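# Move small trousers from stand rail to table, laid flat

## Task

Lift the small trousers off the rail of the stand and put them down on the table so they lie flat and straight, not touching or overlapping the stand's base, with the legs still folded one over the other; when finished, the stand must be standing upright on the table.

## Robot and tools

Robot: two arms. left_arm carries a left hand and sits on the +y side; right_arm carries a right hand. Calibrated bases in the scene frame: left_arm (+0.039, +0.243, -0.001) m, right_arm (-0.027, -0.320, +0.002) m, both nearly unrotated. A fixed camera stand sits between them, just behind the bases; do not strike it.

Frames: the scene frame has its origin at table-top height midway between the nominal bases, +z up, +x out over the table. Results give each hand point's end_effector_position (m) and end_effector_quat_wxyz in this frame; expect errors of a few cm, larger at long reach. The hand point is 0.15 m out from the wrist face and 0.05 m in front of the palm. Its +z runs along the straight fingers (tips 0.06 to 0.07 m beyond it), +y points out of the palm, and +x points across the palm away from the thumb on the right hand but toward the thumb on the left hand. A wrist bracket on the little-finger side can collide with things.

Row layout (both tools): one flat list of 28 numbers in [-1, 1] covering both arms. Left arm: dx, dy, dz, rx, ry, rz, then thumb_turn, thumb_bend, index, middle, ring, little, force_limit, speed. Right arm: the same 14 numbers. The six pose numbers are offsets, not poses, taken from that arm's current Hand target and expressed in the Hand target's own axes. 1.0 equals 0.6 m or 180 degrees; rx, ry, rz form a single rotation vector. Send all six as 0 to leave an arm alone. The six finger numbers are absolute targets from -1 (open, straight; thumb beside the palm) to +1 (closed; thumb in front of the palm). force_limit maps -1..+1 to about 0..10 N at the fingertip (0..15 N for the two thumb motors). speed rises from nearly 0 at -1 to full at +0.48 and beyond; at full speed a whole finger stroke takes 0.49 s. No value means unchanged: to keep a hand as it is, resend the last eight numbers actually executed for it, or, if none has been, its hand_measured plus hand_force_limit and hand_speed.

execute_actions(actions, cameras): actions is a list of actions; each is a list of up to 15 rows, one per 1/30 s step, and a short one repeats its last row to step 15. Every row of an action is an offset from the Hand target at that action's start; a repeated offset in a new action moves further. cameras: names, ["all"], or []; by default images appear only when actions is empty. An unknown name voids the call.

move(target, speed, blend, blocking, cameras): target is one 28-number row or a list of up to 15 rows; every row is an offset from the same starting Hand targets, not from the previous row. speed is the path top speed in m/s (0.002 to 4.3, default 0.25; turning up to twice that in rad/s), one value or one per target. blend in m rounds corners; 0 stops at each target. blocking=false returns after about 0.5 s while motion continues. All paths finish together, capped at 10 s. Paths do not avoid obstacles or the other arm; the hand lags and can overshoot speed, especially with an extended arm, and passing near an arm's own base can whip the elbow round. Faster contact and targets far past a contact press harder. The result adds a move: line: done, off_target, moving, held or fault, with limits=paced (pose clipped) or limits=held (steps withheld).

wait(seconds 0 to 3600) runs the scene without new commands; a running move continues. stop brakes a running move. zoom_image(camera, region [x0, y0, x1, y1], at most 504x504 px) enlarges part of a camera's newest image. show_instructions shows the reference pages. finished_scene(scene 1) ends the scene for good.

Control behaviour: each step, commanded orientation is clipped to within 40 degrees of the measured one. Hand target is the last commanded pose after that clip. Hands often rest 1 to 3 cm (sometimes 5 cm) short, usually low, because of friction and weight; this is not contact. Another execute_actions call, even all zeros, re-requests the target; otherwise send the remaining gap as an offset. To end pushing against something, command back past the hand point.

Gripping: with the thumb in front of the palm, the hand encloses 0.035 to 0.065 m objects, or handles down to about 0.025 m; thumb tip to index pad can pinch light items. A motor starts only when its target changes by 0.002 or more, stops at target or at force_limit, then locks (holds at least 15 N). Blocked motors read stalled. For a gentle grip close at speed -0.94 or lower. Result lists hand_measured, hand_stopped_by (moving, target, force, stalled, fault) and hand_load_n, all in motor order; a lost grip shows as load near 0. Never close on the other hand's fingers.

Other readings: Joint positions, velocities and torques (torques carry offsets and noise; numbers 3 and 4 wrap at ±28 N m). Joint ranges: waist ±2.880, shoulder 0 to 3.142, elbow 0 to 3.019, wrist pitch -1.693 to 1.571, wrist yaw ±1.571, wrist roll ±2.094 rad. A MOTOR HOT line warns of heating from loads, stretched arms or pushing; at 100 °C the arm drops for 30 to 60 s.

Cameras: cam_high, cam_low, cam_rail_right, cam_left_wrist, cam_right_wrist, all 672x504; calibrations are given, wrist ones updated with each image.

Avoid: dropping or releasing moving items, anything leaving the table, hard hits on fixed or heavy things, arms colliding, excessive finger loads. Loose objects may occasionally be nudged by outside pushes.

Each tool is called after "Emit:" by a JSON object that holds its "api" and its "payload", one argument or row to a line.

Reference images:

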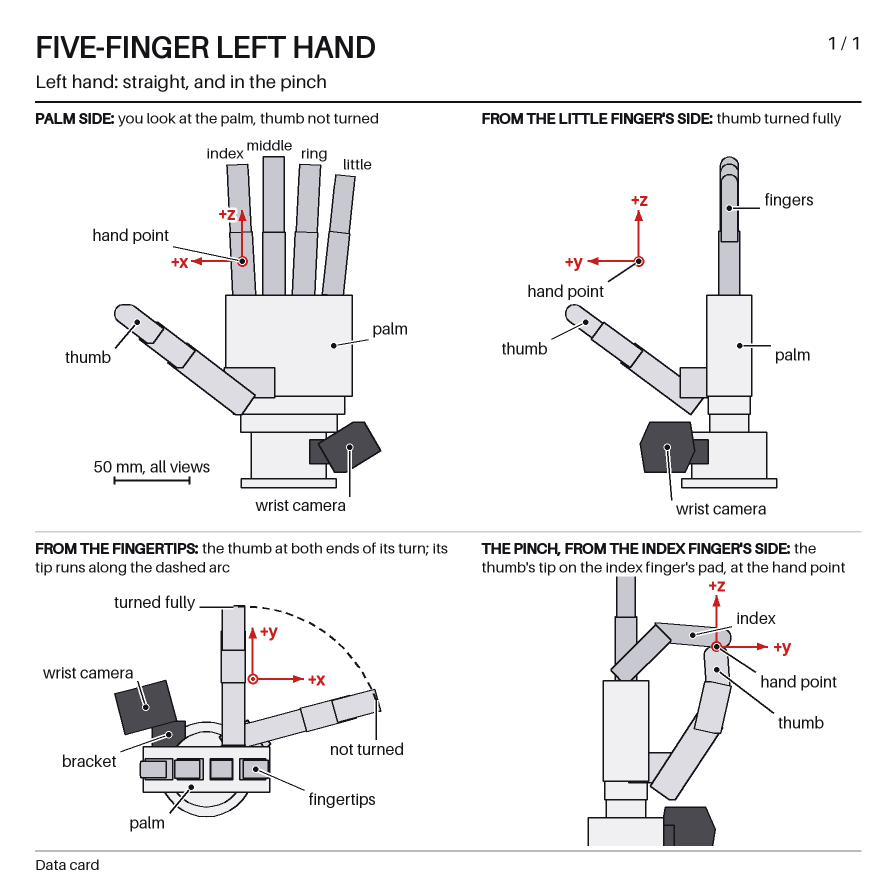

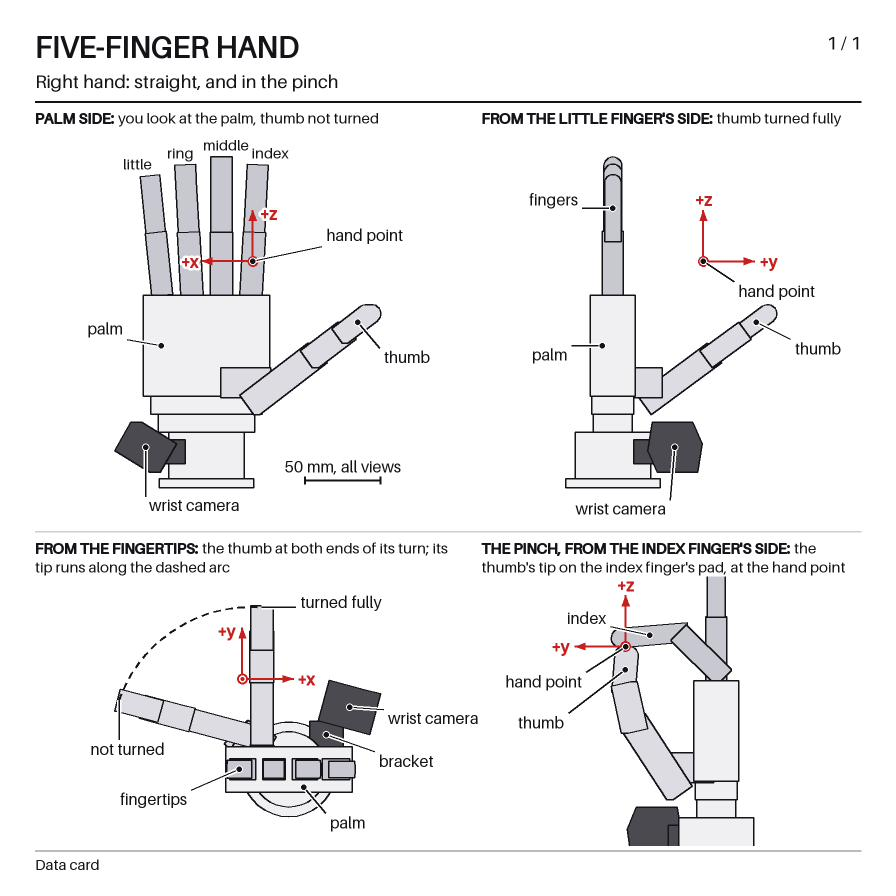

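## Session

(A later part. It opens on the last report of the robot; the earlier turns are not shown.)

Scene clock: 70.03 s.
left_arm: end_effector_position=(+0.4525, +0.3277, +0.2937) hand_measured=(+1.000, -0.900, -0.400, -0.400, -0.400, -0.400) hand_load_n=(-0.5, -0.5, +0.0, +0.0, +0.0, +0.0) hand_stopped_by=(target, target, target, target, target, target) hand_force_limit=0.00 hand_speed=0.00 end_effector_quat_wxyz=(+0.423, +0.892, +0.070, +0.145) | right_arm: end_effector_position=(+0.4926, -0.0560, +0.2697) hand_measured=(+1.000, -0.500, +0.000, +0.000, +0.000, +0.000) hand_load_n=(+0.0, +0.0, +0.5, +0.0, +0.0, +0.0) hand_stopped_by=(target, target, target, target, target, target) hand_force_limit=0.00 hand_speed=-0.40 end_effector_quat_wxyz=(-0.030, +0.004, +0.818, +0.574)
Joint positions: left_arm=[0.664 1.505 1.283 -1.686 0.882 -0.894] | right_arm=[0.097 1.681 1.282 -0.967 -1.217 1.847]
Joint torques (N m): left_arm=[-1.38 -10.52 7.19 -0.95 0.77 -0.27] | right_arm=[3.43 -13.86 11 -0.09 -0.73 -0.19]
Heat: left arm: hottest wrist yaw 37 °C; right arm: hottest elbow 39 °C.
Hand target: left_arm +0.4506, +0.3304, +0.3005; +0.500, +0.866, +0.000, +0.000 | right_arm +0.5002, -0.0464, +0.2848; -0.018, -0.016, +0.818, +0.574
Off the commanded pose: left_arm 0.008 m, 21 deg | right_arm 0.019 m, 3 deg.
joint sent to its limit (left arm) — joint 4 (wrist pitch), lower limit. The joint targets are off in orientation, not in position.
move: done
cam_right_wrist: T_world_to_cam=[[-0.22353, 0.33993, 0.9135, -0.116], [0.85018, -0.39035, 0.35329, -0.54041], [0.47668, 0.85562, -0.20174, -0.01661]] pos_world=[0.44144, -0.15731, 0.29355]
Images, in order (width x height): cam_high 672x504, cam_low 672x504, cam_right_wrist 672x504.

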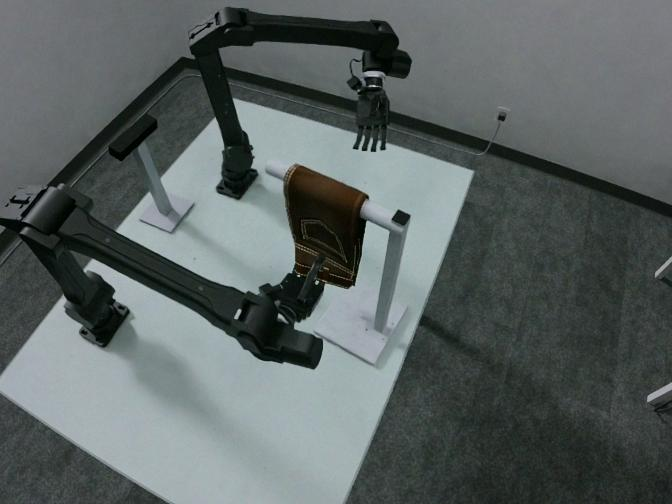

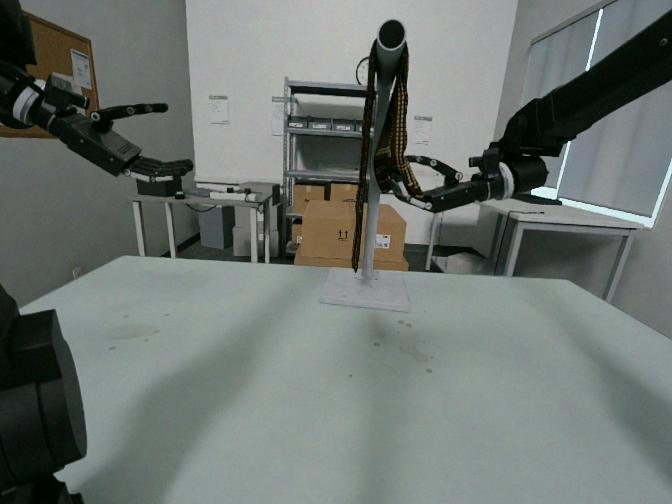

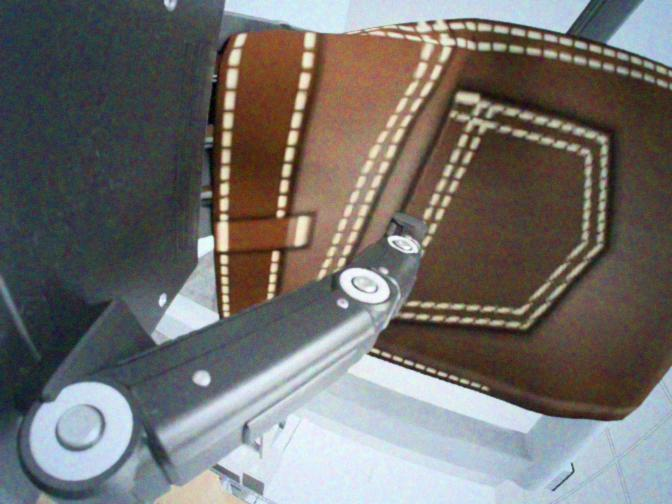

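Emit:
{"api": "move", "payload": {
  "target": [0,0,0,0,0,0,1,-0.9,-0.4,-0.4,-0.4,-0.4,0,0,0,0,0,0,0,0,1,0.4,0.1,0.1,0.1,0.1,0.1,-0.7],
  "speed": 0.06,
  "cameras": ["cam_low","cam_right_wrist","cam_high"]
}}

Emit:
{"api": "zoom_image", "payload": {
  "camera": "cam_low",
  "region": [330, 60, 530, 280]
}}

Scene clock: 73.97 s.
left_arm: end_effector_position=(+0.4525, +0.3277, +0.2937) hand_measured=(+1.000, -0.900, -0.400, -0.400, -0.400, -0.400) hand_load_n=(+0.0, +0.0, +0.0, +0.0, +0.0, +0.0) hand_stopped_by=(target, target, target, target, target, target) hand_force_limit=0.00 hand_speed=0.00 end_effector_quat_wxyz=(+0.423, +0.892, +0.070, +0.145) | right_arm: end_effector_position=(+0.4920, -0.0552, +0.2698) hand_measured=(+1.000, +0.364, +0.100, +0.100, +0.100, +0.100) hand_load_n=(+1.0, +8.0, +3.0, +3.0, +0.0, +0.0) hand_stopped_by=(target, force, target, target, target, target) hand_force_limit=0.10 hand_speed=-0.70 end_effector_quat_wxyz=(-0.030, +0.003, +0.818, +0.574)
Joint positions: left_arm=[0.664 1.505 1.283 -1.686 0.882 -0.894] | right_arm=[0.098 1.681 1.282 -0.967 -1.217 1.845]
Joint torques (N m): left_arm=[-1.38 -10.52 7.17 -0.95 0.78 -0.27] | right_arm=[3.37 -13.92 11.03 -0.12 -0.74 -0.17]
Heat: left arm: hottest wrist yaw 37 °C; right arm: hottest elbow 40 °C.
Hand target: left_arm +0.4506, +0.3304, +0.3005; +0.500, +0.866, +0.000, +0.000 | right_arm +0.5002, -0.0463, +0.2848; -0.018, -0.016, +0.818, +0.574
Off the commanded pose: left_arm 0.008 m, 21 deg | right_arm 0.019 m, 3 deg.
joint sent to its limit (left arm) — joint 4 (wrist pitch), lower limit. The joint targets are off in orientation, not in position.
move: done
cam_right_wrist: T_world_to_cam=[[-0.22627, 0.3393, 0.91306, -0.115], [0.85035, -0.38839, 0.35505, -0.54005], [0.47509, 0.85675, -0.20064, -0.01648]] pos_world=[0.44104, -0.15661, 0.29345]
Images, in order (width x height): cam_high 672x504, cam_low 672x504, cam_right_wrist 672x504.

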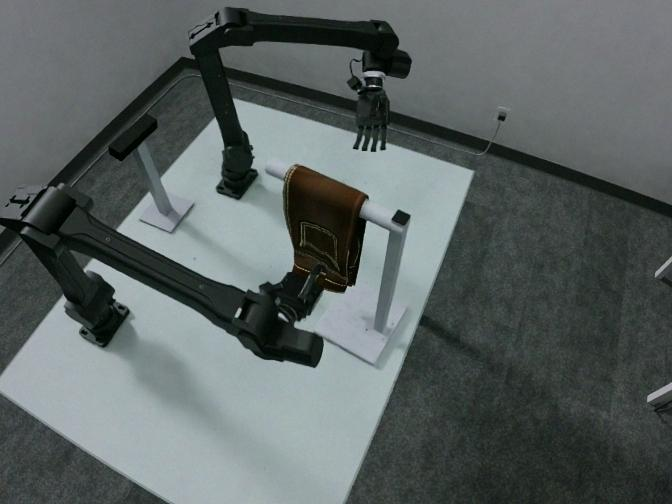

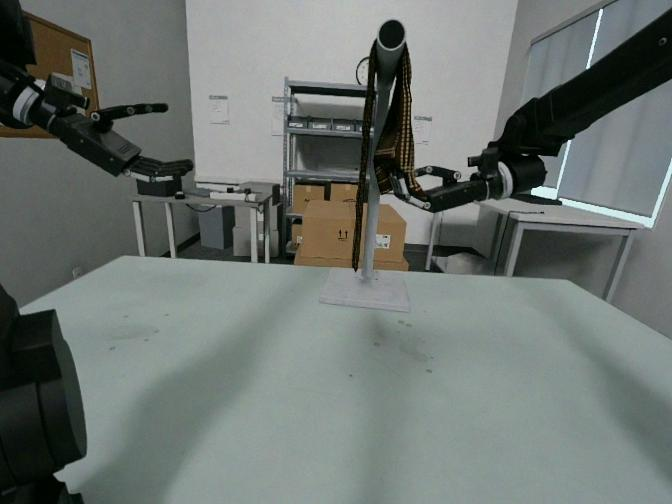

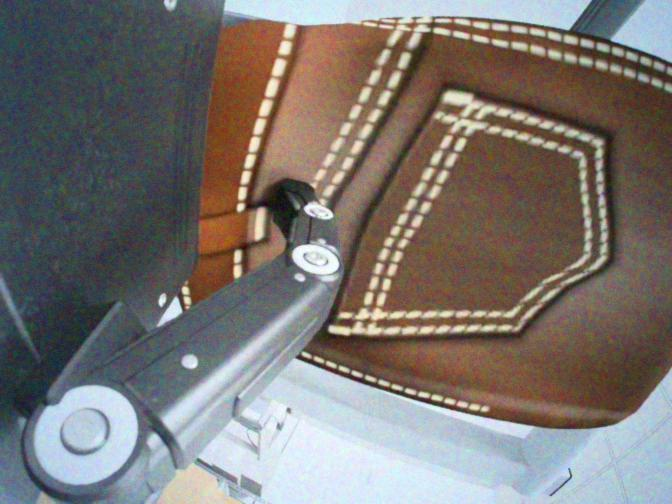

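Scaled by 2.291.

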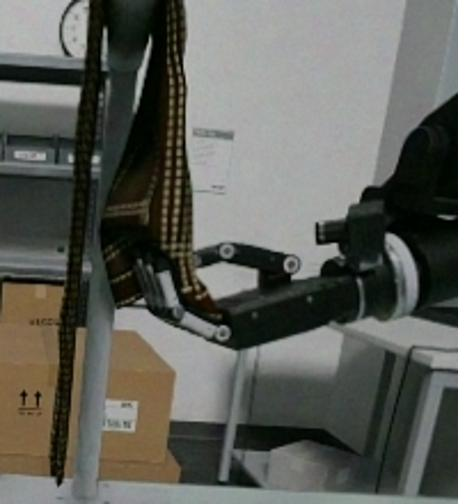

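Emit:
{"api": "move", "payload": {
  "target": [0,0,0,0,0,0,1,-0.9,-0.4,-0.4,-0.4,-0.4,0,0,0.0242,-0.0867,-0.1892,0,0,0,1,0.4,0.1,0.1,0.1,0.1,0.1,-0.7],
  "speed": 0.06,
  "cameras": ["all"]
}}

Scene clock: 79.03 s.
left_arm: end_effector_position=(+0.4525, +0.3277, +0.2937) hand_measured=(+1.000, -0.900, -0.400, -0.400, -0.400, -0.400) hand_load_n=(+0.0, +0.0, +0.0, +0.0, +0.0, +0.0) hand_stopped_by=(target, target, target, target, target, target) hand_force_limit=0.00 hand_speed=0.00 end_effector_quat_wxyz=(+0.423, +0.892, +0.070, +0.145) | right_arm: end_effector_position=(+0.4793, -0.1631, +0.2662) hand_measured=(+1.000, +0.364, +0.100, +0.100, +0.100, +0.100) hand_load_n=(+1.0, +8.0, +3.0, +3.5, +0.5, +0.0) hand_stopped_by=(target, force, target, target, target, target) hand_force_limit=0.10 hand_speed=-0.70 end_effector_quat_wxyz=(-0.033, -0.008, +0.817, +0.576)
Joint positions: left_arm=[0.664 1.505 1.283 -1.686 0.882 -0.894] | right_arm=[-0.122 1.779 1.387 -1.612 -1.194 1.156]
Joint torques (N m): left_arm=[-1.44 -10.46 7.17 -0.95 0.78 -0.26] | right_arm=[0.91 -14.15 10.02 -1.03 -0.53 -0.2]
Heat: left arm: hottest elbow 37 °C; right arm: hottest elbow 40 °C.
Hand target: left_arm +0.4506, +0.3304, +0.3005; +0.500, +0.866, +0.000, +0.000 | right_arm +0.4915, -0.1713, +0.2748; -0.018, -0.017, +0.818, +0.574
Off the commanded pose: left_arm 0.008 m, 21 deg | right_arm 0.017 m, 2 deg.
joint sent to its limit (left arm) — joint 4 (wrist pitch), lower limit. The joint targets are off in orientation, not in position.
move: off_target (right_arm)
cam_left_wrist: T_world_to_cam=[[0.21729, 0.66626, -0.71336, -0.10768], [0.62233, 0.46847, 0.62709, -0.62288], [0.75199, -0.58021, -0.31284, 0.05984]] pos_world=[0.36603, 0.39826, 0.33251]
cam_right_wrist: T_world_to_cam=[[-0.24004, 0.32808, 0.91364, -0.07337], [0.85646, -0.37151, 0.35842, -0.57093], [0.45702, 0.86853, -0.19181, 0.08954]] pos_world=[0.43044, -0.26581, 0.28885]

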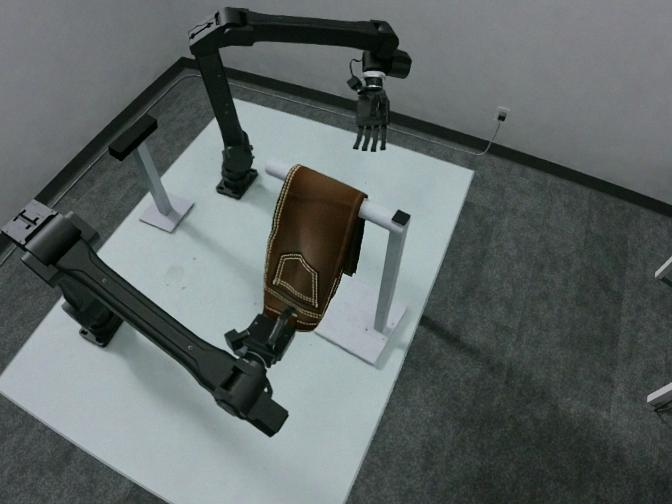

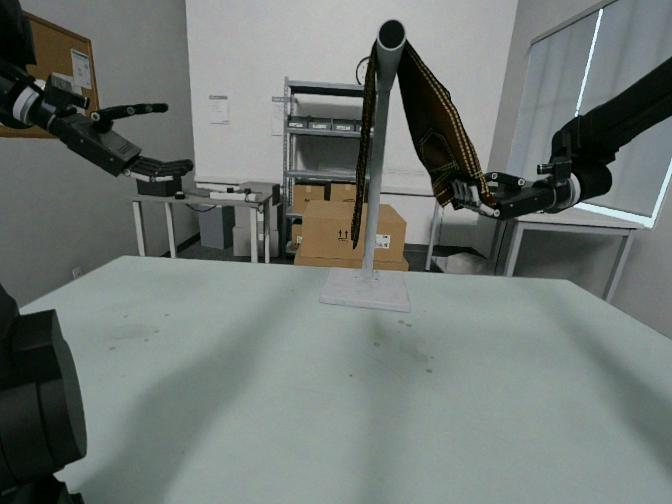

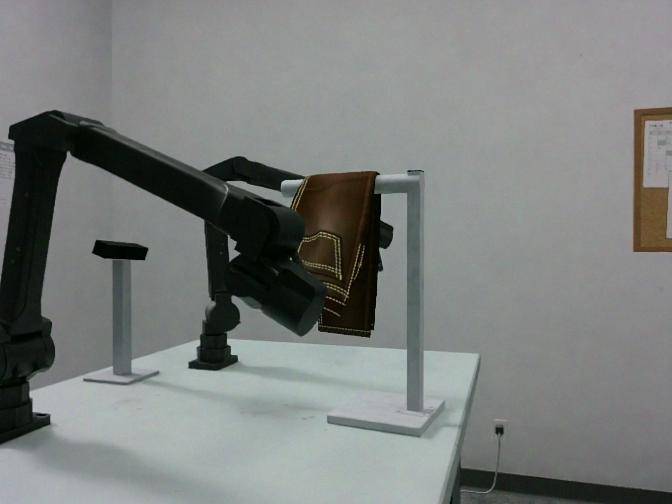

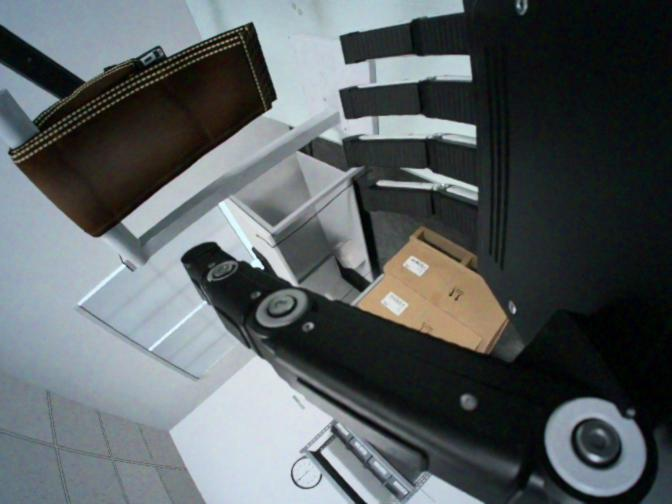

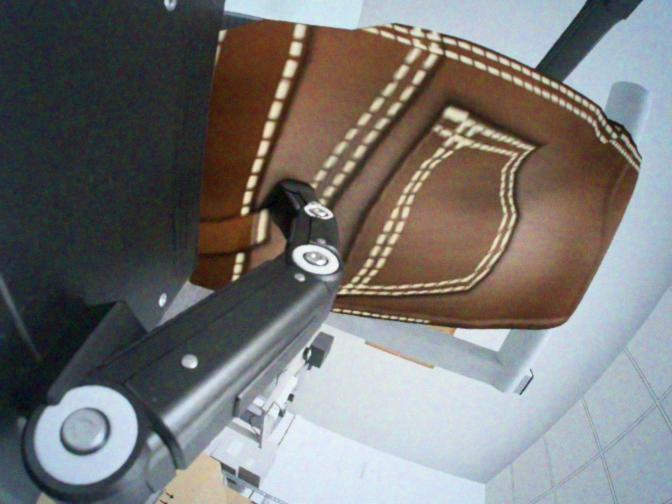

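Emit:
{"api": "move", "payload": {
  "target": [0.0567,-0.0683,0.3667,-0.0556,0,0,1,-0.9,-0.4,-0.4,-0.4,-0.4,0,0,0.0112,-0.0545,-0.0718,0,0,0,1,0.4,0.1,0.1,0.1,0.1,0.1,-0.7],
  "speed": 0.1,
  "cameras": ["all"]
}}

Scene clock: 85.50 s.
left_arm: end_effector_position=(+0.4823, +0.1606, +0.1522) hand_measured=(+1.000, -0.900, -0.400, -0.400, -0.400, -0.400) hand_load_n=(+0.0, +0.0, +0.0, +0.5, +0.0, +0.0) hand_stopped_by=(target, target, target, target, target, target) hand_force_limit=0.00 hand_speed=0.00 end_effector_quat_wxyz=(+0.575, +0.818, +0.012, -0.011) | right_arm: end_effector_position=(+0.4818, -0.2137, +0.2582) hand_measured=(+1.000, +0.364, +0.100, +0.100, +0.100, +0.100) hand_load_n=(+1.0, +8.0, +2.5, +3.5, +0.5, +0.0) hand_stopped_by=(target, force, target, target, target, target) hand_force_limit=0.10 hand_speed=-0.70 end_effector_quat_wxyz=(-0.003, -0.003, +0.823, +0.568)
Joint positions: left_arm=[0.275 1.847 1.117 -1.513 1.123 -0.882] | right_arm=[-0.224 1.797 1.392 -1.663 -1.156 1.038]
Joint torques (N m): left_arm=[-2.32 -11.58 5.46 -0.87 0.73 0.1] | right_arm=[0.73 -14.21 8.01 -1.16 -0.51 -0.2]
Heat: left arm: hottest elbow 37 °C; right arm: hottest elbow 40 °C.
Hand target: left_arm +0.4846, +0.1604, +0.1551; +0.574, +0.819, +0.000, +0.000 | right_arm +0.4870, -0.2232, +0.2587; -0.018, -0.016, +0.818, +0.574
Off the commanded pose: left_arm 0.004 m, 2 deg | right_arm 0.011 m, 2 deg.
joint sent to its limit (right arm) — joint 4 (wrist pitch), lower limit. The joint targets are off in orientation, not in position.
move: off_target (right_arm)
cam_left_wrist: T_world_to_cam=[[0.1974, 0.32368, -0.92535, -0.00683], [0.83918, 0.43215, 0.33018, -0.52797], [0.50676, -0.84171, -0.18632, 0.03722]] pos_world=[0.42555, 0.2617, 0.17494]
cam_right_wrist: T_world_to_cam=[[-0.26415, 0.3578, 0.89566, -0.02633], [0.82302, -0.40056, 0.40274, -0.59049], [0.50286, 0.84353, -0.18866, 0.10256]] pos_world=[0.42746, -0.31362, 0.28075]

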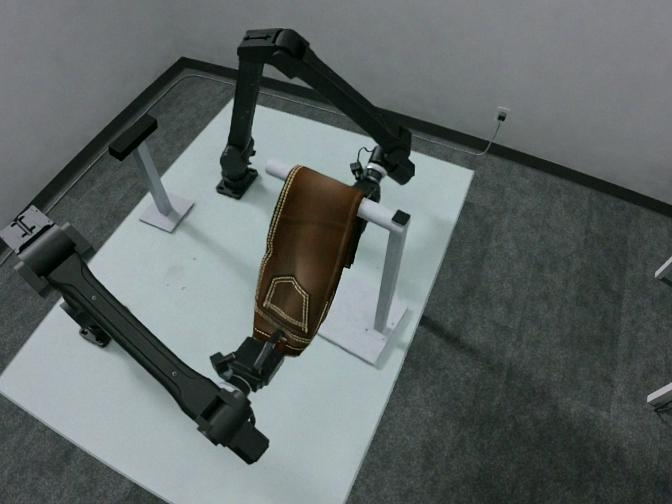

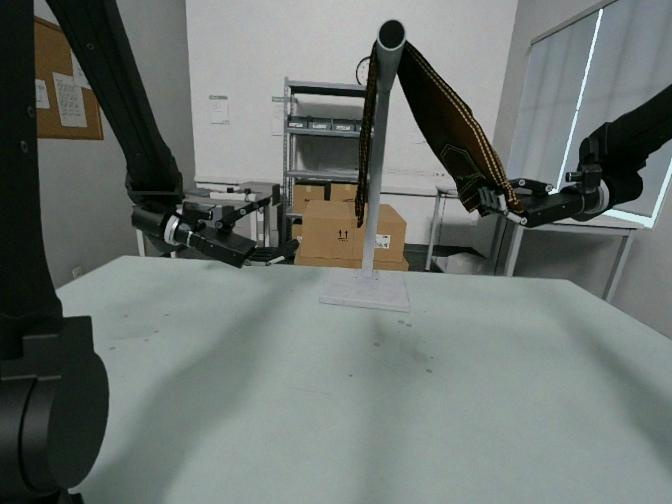

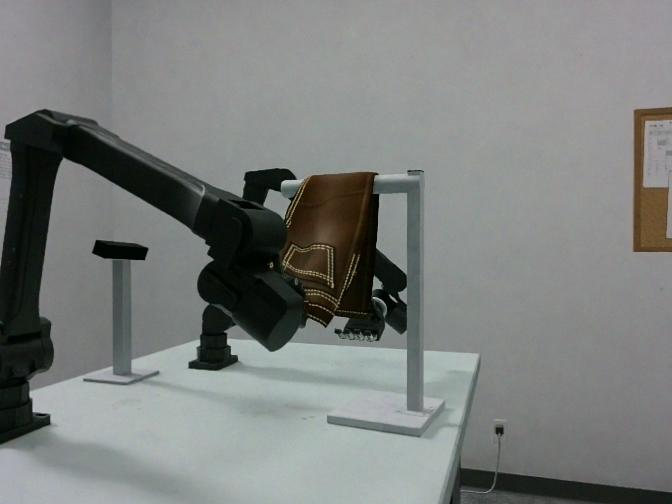

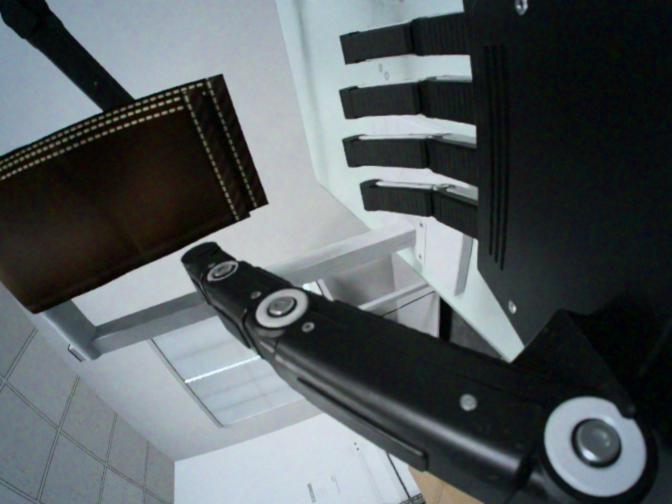

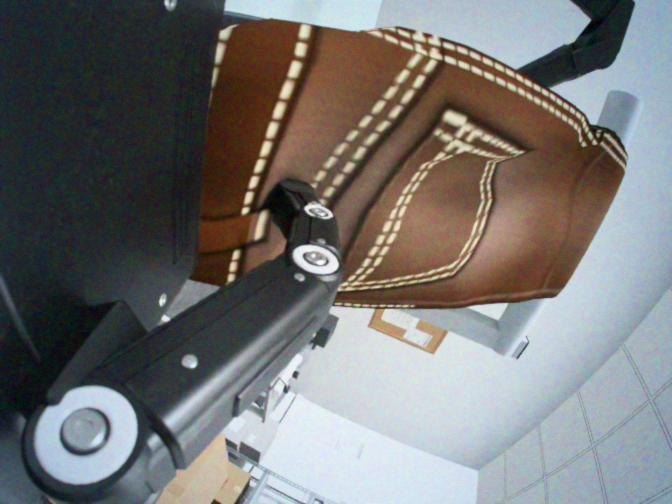

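Emit:
{"api": "move", "payload": {
  "target": [-0.0033,0.0718,0.217,0,-0.0157,0.0057,1,-0.9,-0.4,-0.4,-0.4,-0.4,0,0,0,0,0,0,0,0,1,0.4,0.1,0.1,0.1,0.1,0.1,-0.7],
  "speed": 0.1,
  "cameras": ["cam_low","cam_left_wrist","cam_rail_right"]
}}

Emit:
{"api": "zoom_image", "payload": {
  "camera": "cam_low",
  "region": [200, 60, 440, 300]
}}

Scene clock: 92.27 s.
left_arm: end_effector_position=(+0.4809, +0.0238, +0.1429) hand_measured=(+1.000, -0.900, -0.400, -0.400, -0.400, -0.400) hand_load_n=(+0.0, +0.0, +0.0, +0.0, +0.0, +0.0) hand_stopped_by=(target, target, target, target, target, target) hand_force_limit=0.00 hand_speed=0.00 end_effector_quat_wxyz=(+0.574, +0.819, -0.019, -0.023) | right_arm: end_effector_position=(+0.4818, -0.2137, +0.2582) hand_measured=(+1.000, +0.364, +0.100, +0.100, +0.100, +0.100) hand_load_n=(+1.0, +7.5, +3.0, +3.5, +0.5, +0.5) hand_stopped_by=(target, force, target, target, target, target) hand_force_limit=0.10 hand_speed=-0.70 end_effector_quat_wxyz=(-0.003, -0.003, +0.823, +0.568)
Joint positions: left_arm=[-0.044 1.742 0.98 -0.888 1.222 -1.502] | right_arm=[-0.224 1.797 1.392 -1.663 -1.156 1.038]
Joint torques (N m): left_arm=[-2.26 -12.28 5.57 0.08 0.85 -0.29] | right_arm=[0.79 -14.27 7.98 -1.17 -0.51 -0.2]
Heat: left arm: hottest wrist yaw 37 °C; right arm: hottest elbow 40 °C.
Hand target: left_arm +0.4825, +0.0231, +0.1513; +0.574, +0.819, -0.022, -0.015 | right_arm +0.4870, -0.2232, +0.2587; -0.018, -0.016, +0.818, +0.574
Off the commanded pose: left_arm 0.008 m, 1 deg | right_arm 0.011 m, 2 deg.
joint sent to its limit (right arm) — joint 4 (wrist pitch), lower limit. The joint targets are off in orientation, not in position.
move: done
cam_left_wrist: T_world_to_cam=[[0.23433, 0.31121, -0.921, 0.01099], [0.85911, 0.37711, 0.34601, -0.47524], [0.455, -0.87232, -0.17899, -0.05445]] pos_world=[0.43048, 0.1283, 0.16482]
Images, in order (width x height): cam_low 672x504, cam_rail_right 672x504, cam_left_wrist 672x504.

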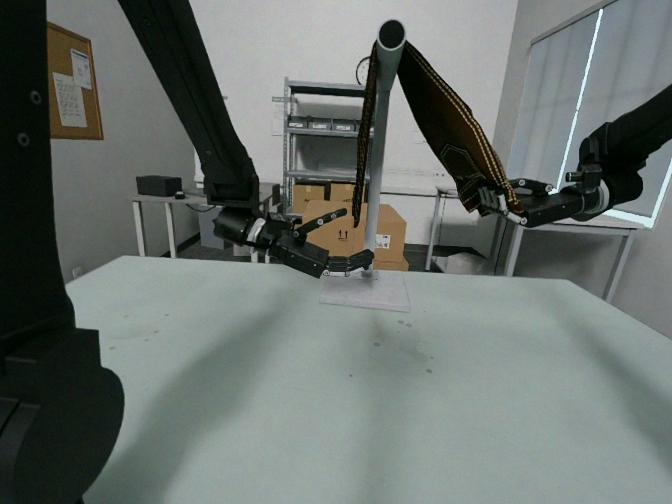

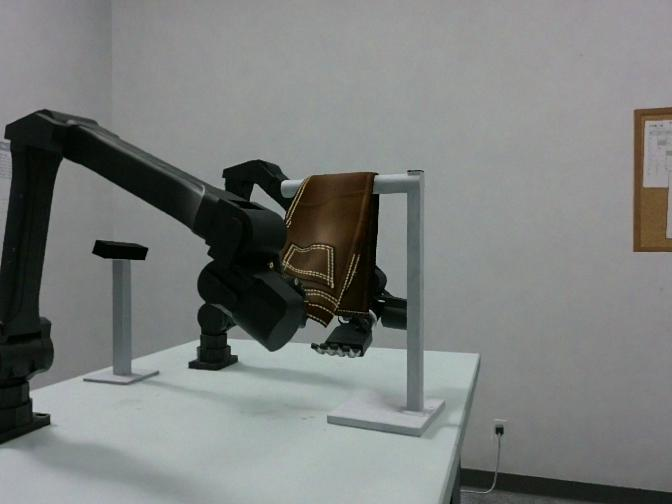

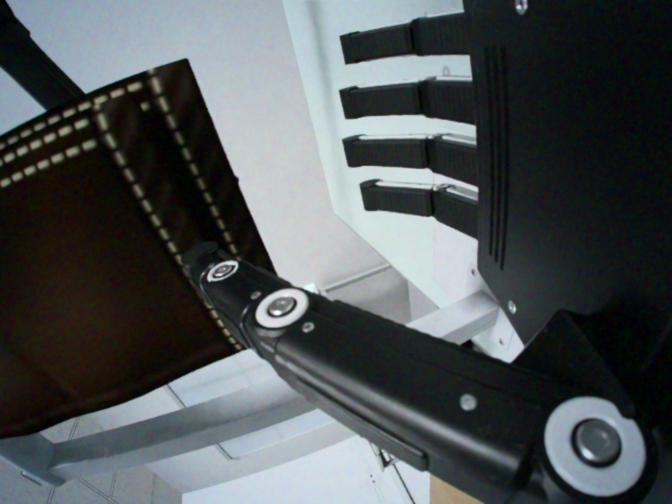

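Scaled by 2.100.

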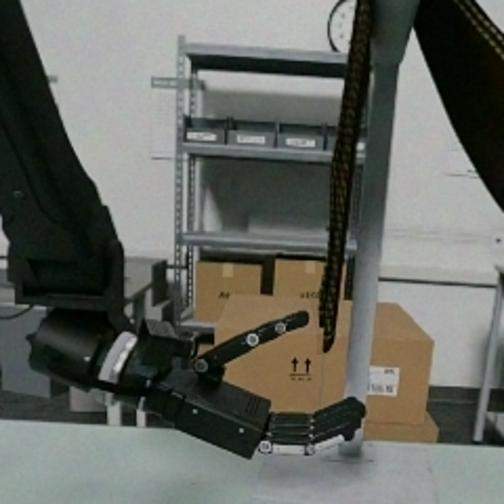

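Emit:
{"api": "move", "payload": {
  "target": [0,0.1488,-0.0542,0,0,0,1,-0.9,-0.4,-0.4,-0.4,-0.4,0,0,0,0,0,0,0,0,1,0.4,0.1,0.1,0.1,0.1,0.1,-0.7],
  "speed": 0.06,
  "cameras": ["cam_low","cam_left_wrist","cam_high"]
}}

Emit:
{"api": "zoom_image", "payload": {
  "camera": "cam_low",
  "region": [200, 60, 440, 300]
}}

Scene clock: 98.30 s.
left_arm: end_effector_position=(+0.4726, +0.0241, +0.2276) hand_measured=(+1.000, -0.900, -0.400, -0.400, -0.400, -0.400) hand_load_n=(+0.0, +0.0, +0.0, +0.0, +0.0, +0.0) hand_stopped_by=(target, target, target, target, target, target) hand_force_limit=0.00 hand_speed=0.00 end_effector_quat_wxyz=(+0.574, +0.819, -0.013, -0.029) | right_arm: end_effector_position=(+0.4818, -0.2137, +0.2577) hand_measured=(+1.000, +0.364, +0.100, +0.100, +0.100, +0.100) hand_load_n=(+1.0, +7.5, +3.0, +3.5, +0.0, +0.0) hand_stopped_by=(target, force, target, target, target, target) hand_force_limit=0.10 hand_speed=-0.70 end_effector_quat_wxyz=(-0.004, -0.003, +0.823, +0.568)
Joint positions: left_arm=[-0.044 1.581 1.045 -1.126 1.222 -1.508] | right_arm=[-0.224 1.798 1.392 -1.663 -1.155 1.038]
Joint torques (N m): left_arm=[-2.08 -10.7 9.5 -0.79 0.85 -0.22] | right_arm=[0.73 -14.33 7.98 -1.17 -0.53 -0.19]
Heat: left arm: hottest wrist yaw 37 °C; right arm: hottest elbow 40 °C.
Hand target: left_arm +0.4825, +0.0232, +0.2461; +0.574, +0.819, -0.021, -0.015 | right_arm +0.4870, -0.2232, +0.2585; -0.018, -0.016, +0.818, +0.574
Off the commanded pose: left_arm 0.021 m, 2 deg | right_arm 0.011 m, 2 deg.
joint sent to its limit (right arm) — joint 4 (wrist pitch), lower limit. The joint targets are off in orientation, not in position.
move: off_target (left_arm)
cam_left_wrist: T_world_to_cam=[[0.21708, 0.31237, -0.92482, 0.09979], [0.86441, 0.37865, 0.33079, -0.49659], [0.45352, -0.87123, -0.18782, -0.03255]] pos_world=[0.42235, 0.1285, 0.25044]
Images, in order (width x height): cam_high 672x504, cam_low 672x504, cam_left_wrist 672x504.

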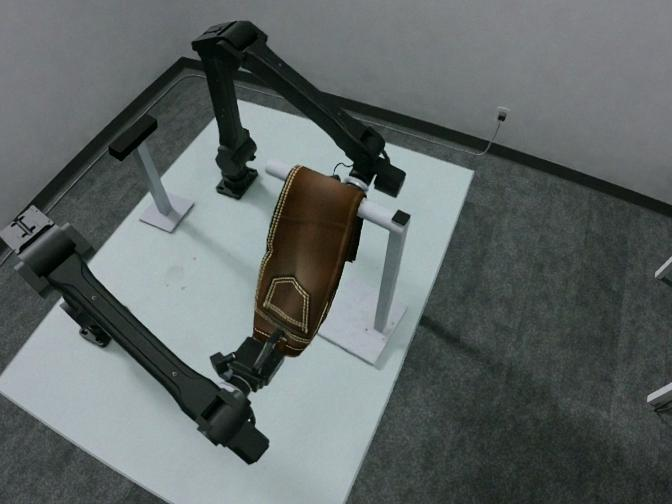

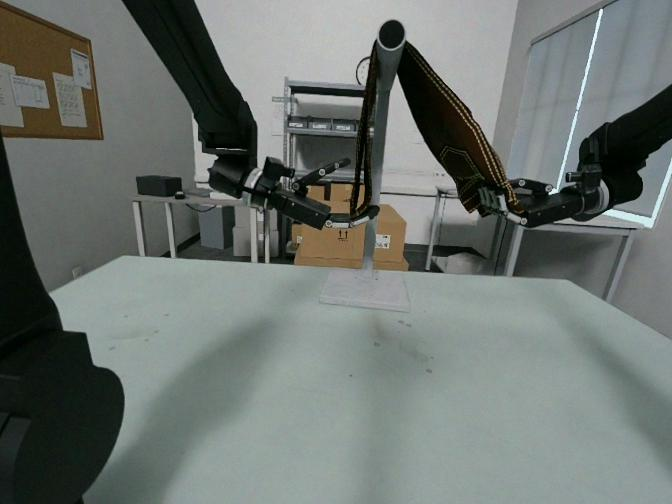

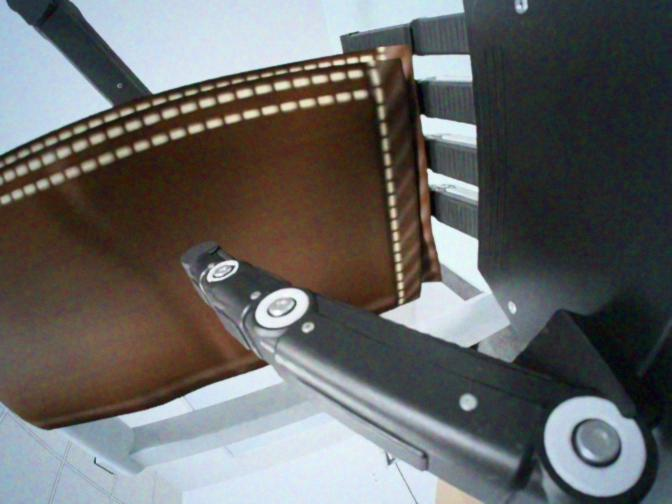

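Scaled by 2.100.

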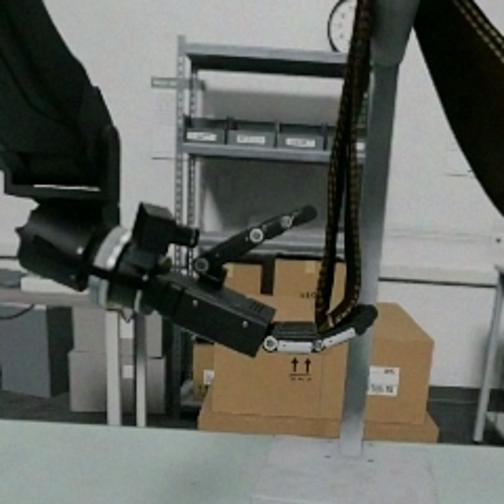

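Emit:
{"api": "move", "payload": {
  "target": [
    [0.02,0,0,0,0,0,1,-0.9,-0.4,-0.4,-0.4,-0.4,0,-0.4,0,0,0,0,0,0,1,0.4,0.1,0.1,0.1,0.1,0.1,-0.7],
    [0.02,0,0,0,0,0,1,-0.5,0.0,0.0,0.0,0.0,0,-0.4,0,0,0,0,0,0,1,0.4,0.1,0.1,0.1,0.1,0.1,-0.7]
  ],
  "speed": 0.06,
  "cameras": ["cam_low","cam_left_wrist"]
}}

Emit:
{"api": "zoom_image", "payload": {
  "camera": "cam_low",
  "region": [200, 60, 440, 300]
}}

Scene clock: 102.07 s.
left_arm: end_effector_position=(+0.4833, +0.0238, +0.2353) hand_measured=(+1.000, -0.500, +0.000, +0.000, +0.000, +0.000) hand_load_n=(+0.0, +0.0, +0.5, +0.5, +0.0, +0.0) hand_stopped_by=(target, target, target, target, target, target) hand_force_limit=0.00 hand_speed=-0.40 end_effector_quat_wxyz=(+0.574, +0.819, -0.019, -0.021) | right_arm: end_effector_position=(+0.4817, -0.2137, +0.2577) hand_measured=(+1.000, +0.364, +0.100, +0.100, +0.100, +0.100) hand_load_n=(+1.0, +7.5, +3.0, +3.5, +0.0, +0.0) hand_stopped_by=(target, force, target, target, target, target) hand_force_limit=0.10 hand_speed=-0.70 end_effector_quat_wxyz=(-0.004, -0.003, +0.823, +0.568)
Joint positions: left_arm=[-0.044 1.593 1.081 -1.13 1.222 -1.508] | right_arm=[-0.224 1.798 1.392 -1.663 -1.154 1.038]
Joint torques (N m): left_arm=[-2.2 -9.76 9.58 -0.62 0.86 -0.23] | right_arm=[0.73 -14.27 7.99 -1.18 -0.55 -0.19]
Heat: left arm: hottest wrist yaw 37 °C; right arm: hottest elbow 40 °C.
Hand target: left_arm +0.4946, +0.0226, +0.2461; +0.574, +0.819, -0.021, -0.015 | right_arm +0.4870, -0.2232, +0.2587; -0.018, -0.016, +0.818, +0.574
Off the commanded pose: left_arm 0.016 m, 1 deg | right_arm 0.011 m, 2 deg.
joint sent to its limit (right arm) — joint 4 (wrist pitch), lower limit. The joint targets are off in orientation, not in position.
move: off_target (left_arm); target 2's new numbers were sent with left_arm's hand 0.016 m and 1 deg from that target
cam_left_wrist: T_world_to_cam=[[0.23574, 0.31173, -0.92046, 0.09463], [0.85755, 0.37888, 0.34794, -0.50895], [0.45721, -0.87136, -0.17801, -0.04032]] pos_world=[0.43257, 0.1282, 0.25701]

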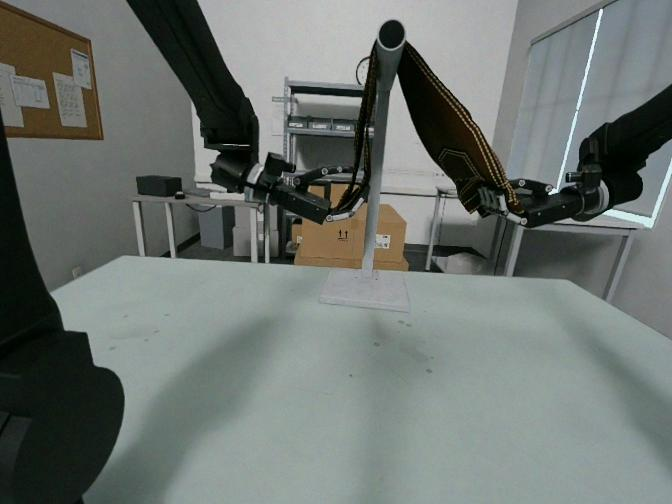

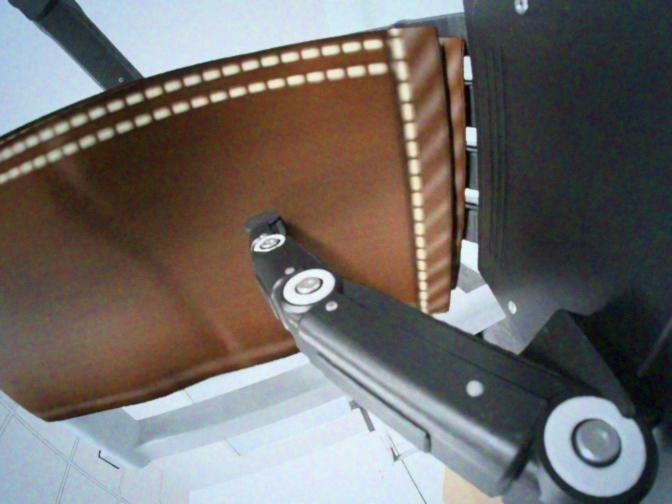

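Scaled by 2.100.

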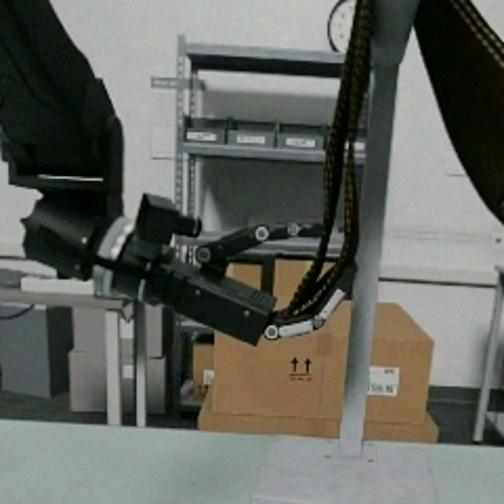

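Now squeeze.

Emit:
{"api": "move", "payload": {
  "target": [0,0,0,0,0,0,1,0.4,0.1,0.1,0.1,0.1,0.1,-0.7,0,0,0,0,0,0,1,0.4,0.1,0.1,0.1,0.1,0.1,-0.7],
  "speed": 0.06,
  "cameras": ["cam_low","cam_left_wrist"]
}}

Emit:
{"api": "zoom_image", "payload": {
  "camera": "cam_low",
  "region": [200, 60, 440, 300]
}}

Scene clock: 106.03 s.
left_arm: end_effector_position=(+0.4834, +0.0237, +0.2358) hand_measured=(+1.000, +0.396, +0.100, +0.100, +0.100, +0.100) hand_load_n=(+0.5, +6.5, +1.5, +4.5, +0.0, +0.0) hand_stopped_by=(target, target, target, target, target, target) hand_force_limit=0.10 hand_speed=-0.70 end_effector_quat_wxyz=(+0.575, +0.818, -0.019, -0.021) | right_arm: end_effector_position=(+0.4817, -0.2137, +0.2577) hand_measured=(+1.000, +0.364, +0.100, +0.100, +0.100, +0.100) hand_load_n=(+1.0, +7.5, +3.0, +3.5, +0.5, +0.5) hand_stopped_by=(target, force, target, target, target, target) hand_force_limit=0.10 hand_speed=-0.70 end_effector_quat_wxyz=(-0.004, -0.003, +0.823, +0.568)
Joint positions: left_arm=[-0.044 1.593 1.081 -1.13 1.225 -1.508] | right_arm=[-0.224 1.798 1.392 -1.663 -1.154 1.038]
Joint torques (N m): left_arm=[-2.2 -9.82 9.58 -0.59 0.75 -0.24] | right_arm=[0.73 -14.27 7.98 -1.16 -0.55 -0.19]
Heat: left arm: hottest elbow 37 °C; right arm: hottest elbow 40 °C.
Hand target: left_arm +0.4946, +0.0226, +0.2461; +0.574, +0.819, -0.021, -0.015 | right_arm +0.4870, -0.2232, +0.2587; -0.018, -0.016, +0.818, +0.574
Off the commanded pose: left_arm 0.015 m, 1 deg | right_arm 0.011 m, 2 deg.
joint sent to its limit (right arm) — joint 4 (wrist pitch), lower limit. The joint targets are off in orientation, not in position.
move: done
cam_left_wrist: T_world_to_cam=[[0.23563, 0.30942, -0.92127, 0.09546], [0.85748, 0.37996, 0.34693, -0.5089], [0.4574, -0.87171, -0.17579, -0.04088]] pos_world=[0.43257, 0.1282, 0.25731]

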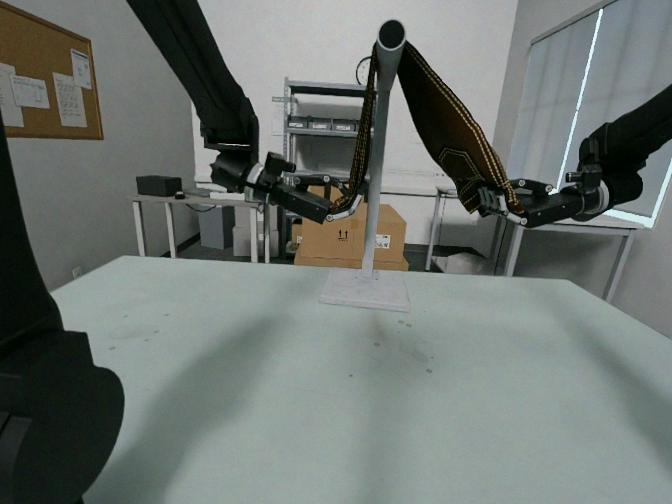

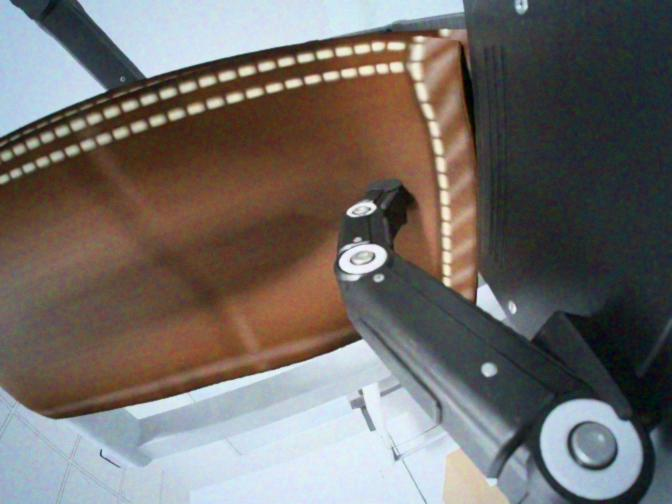

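Scaled by 2.100.

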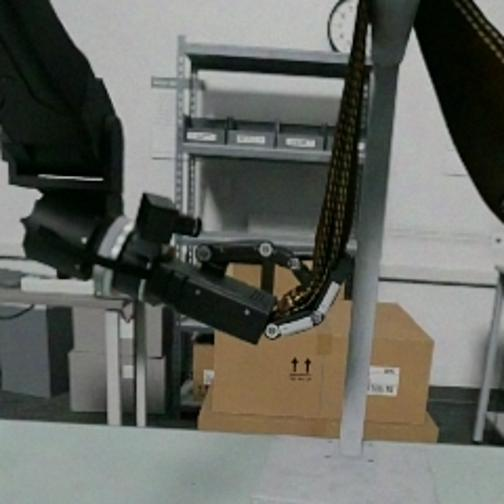

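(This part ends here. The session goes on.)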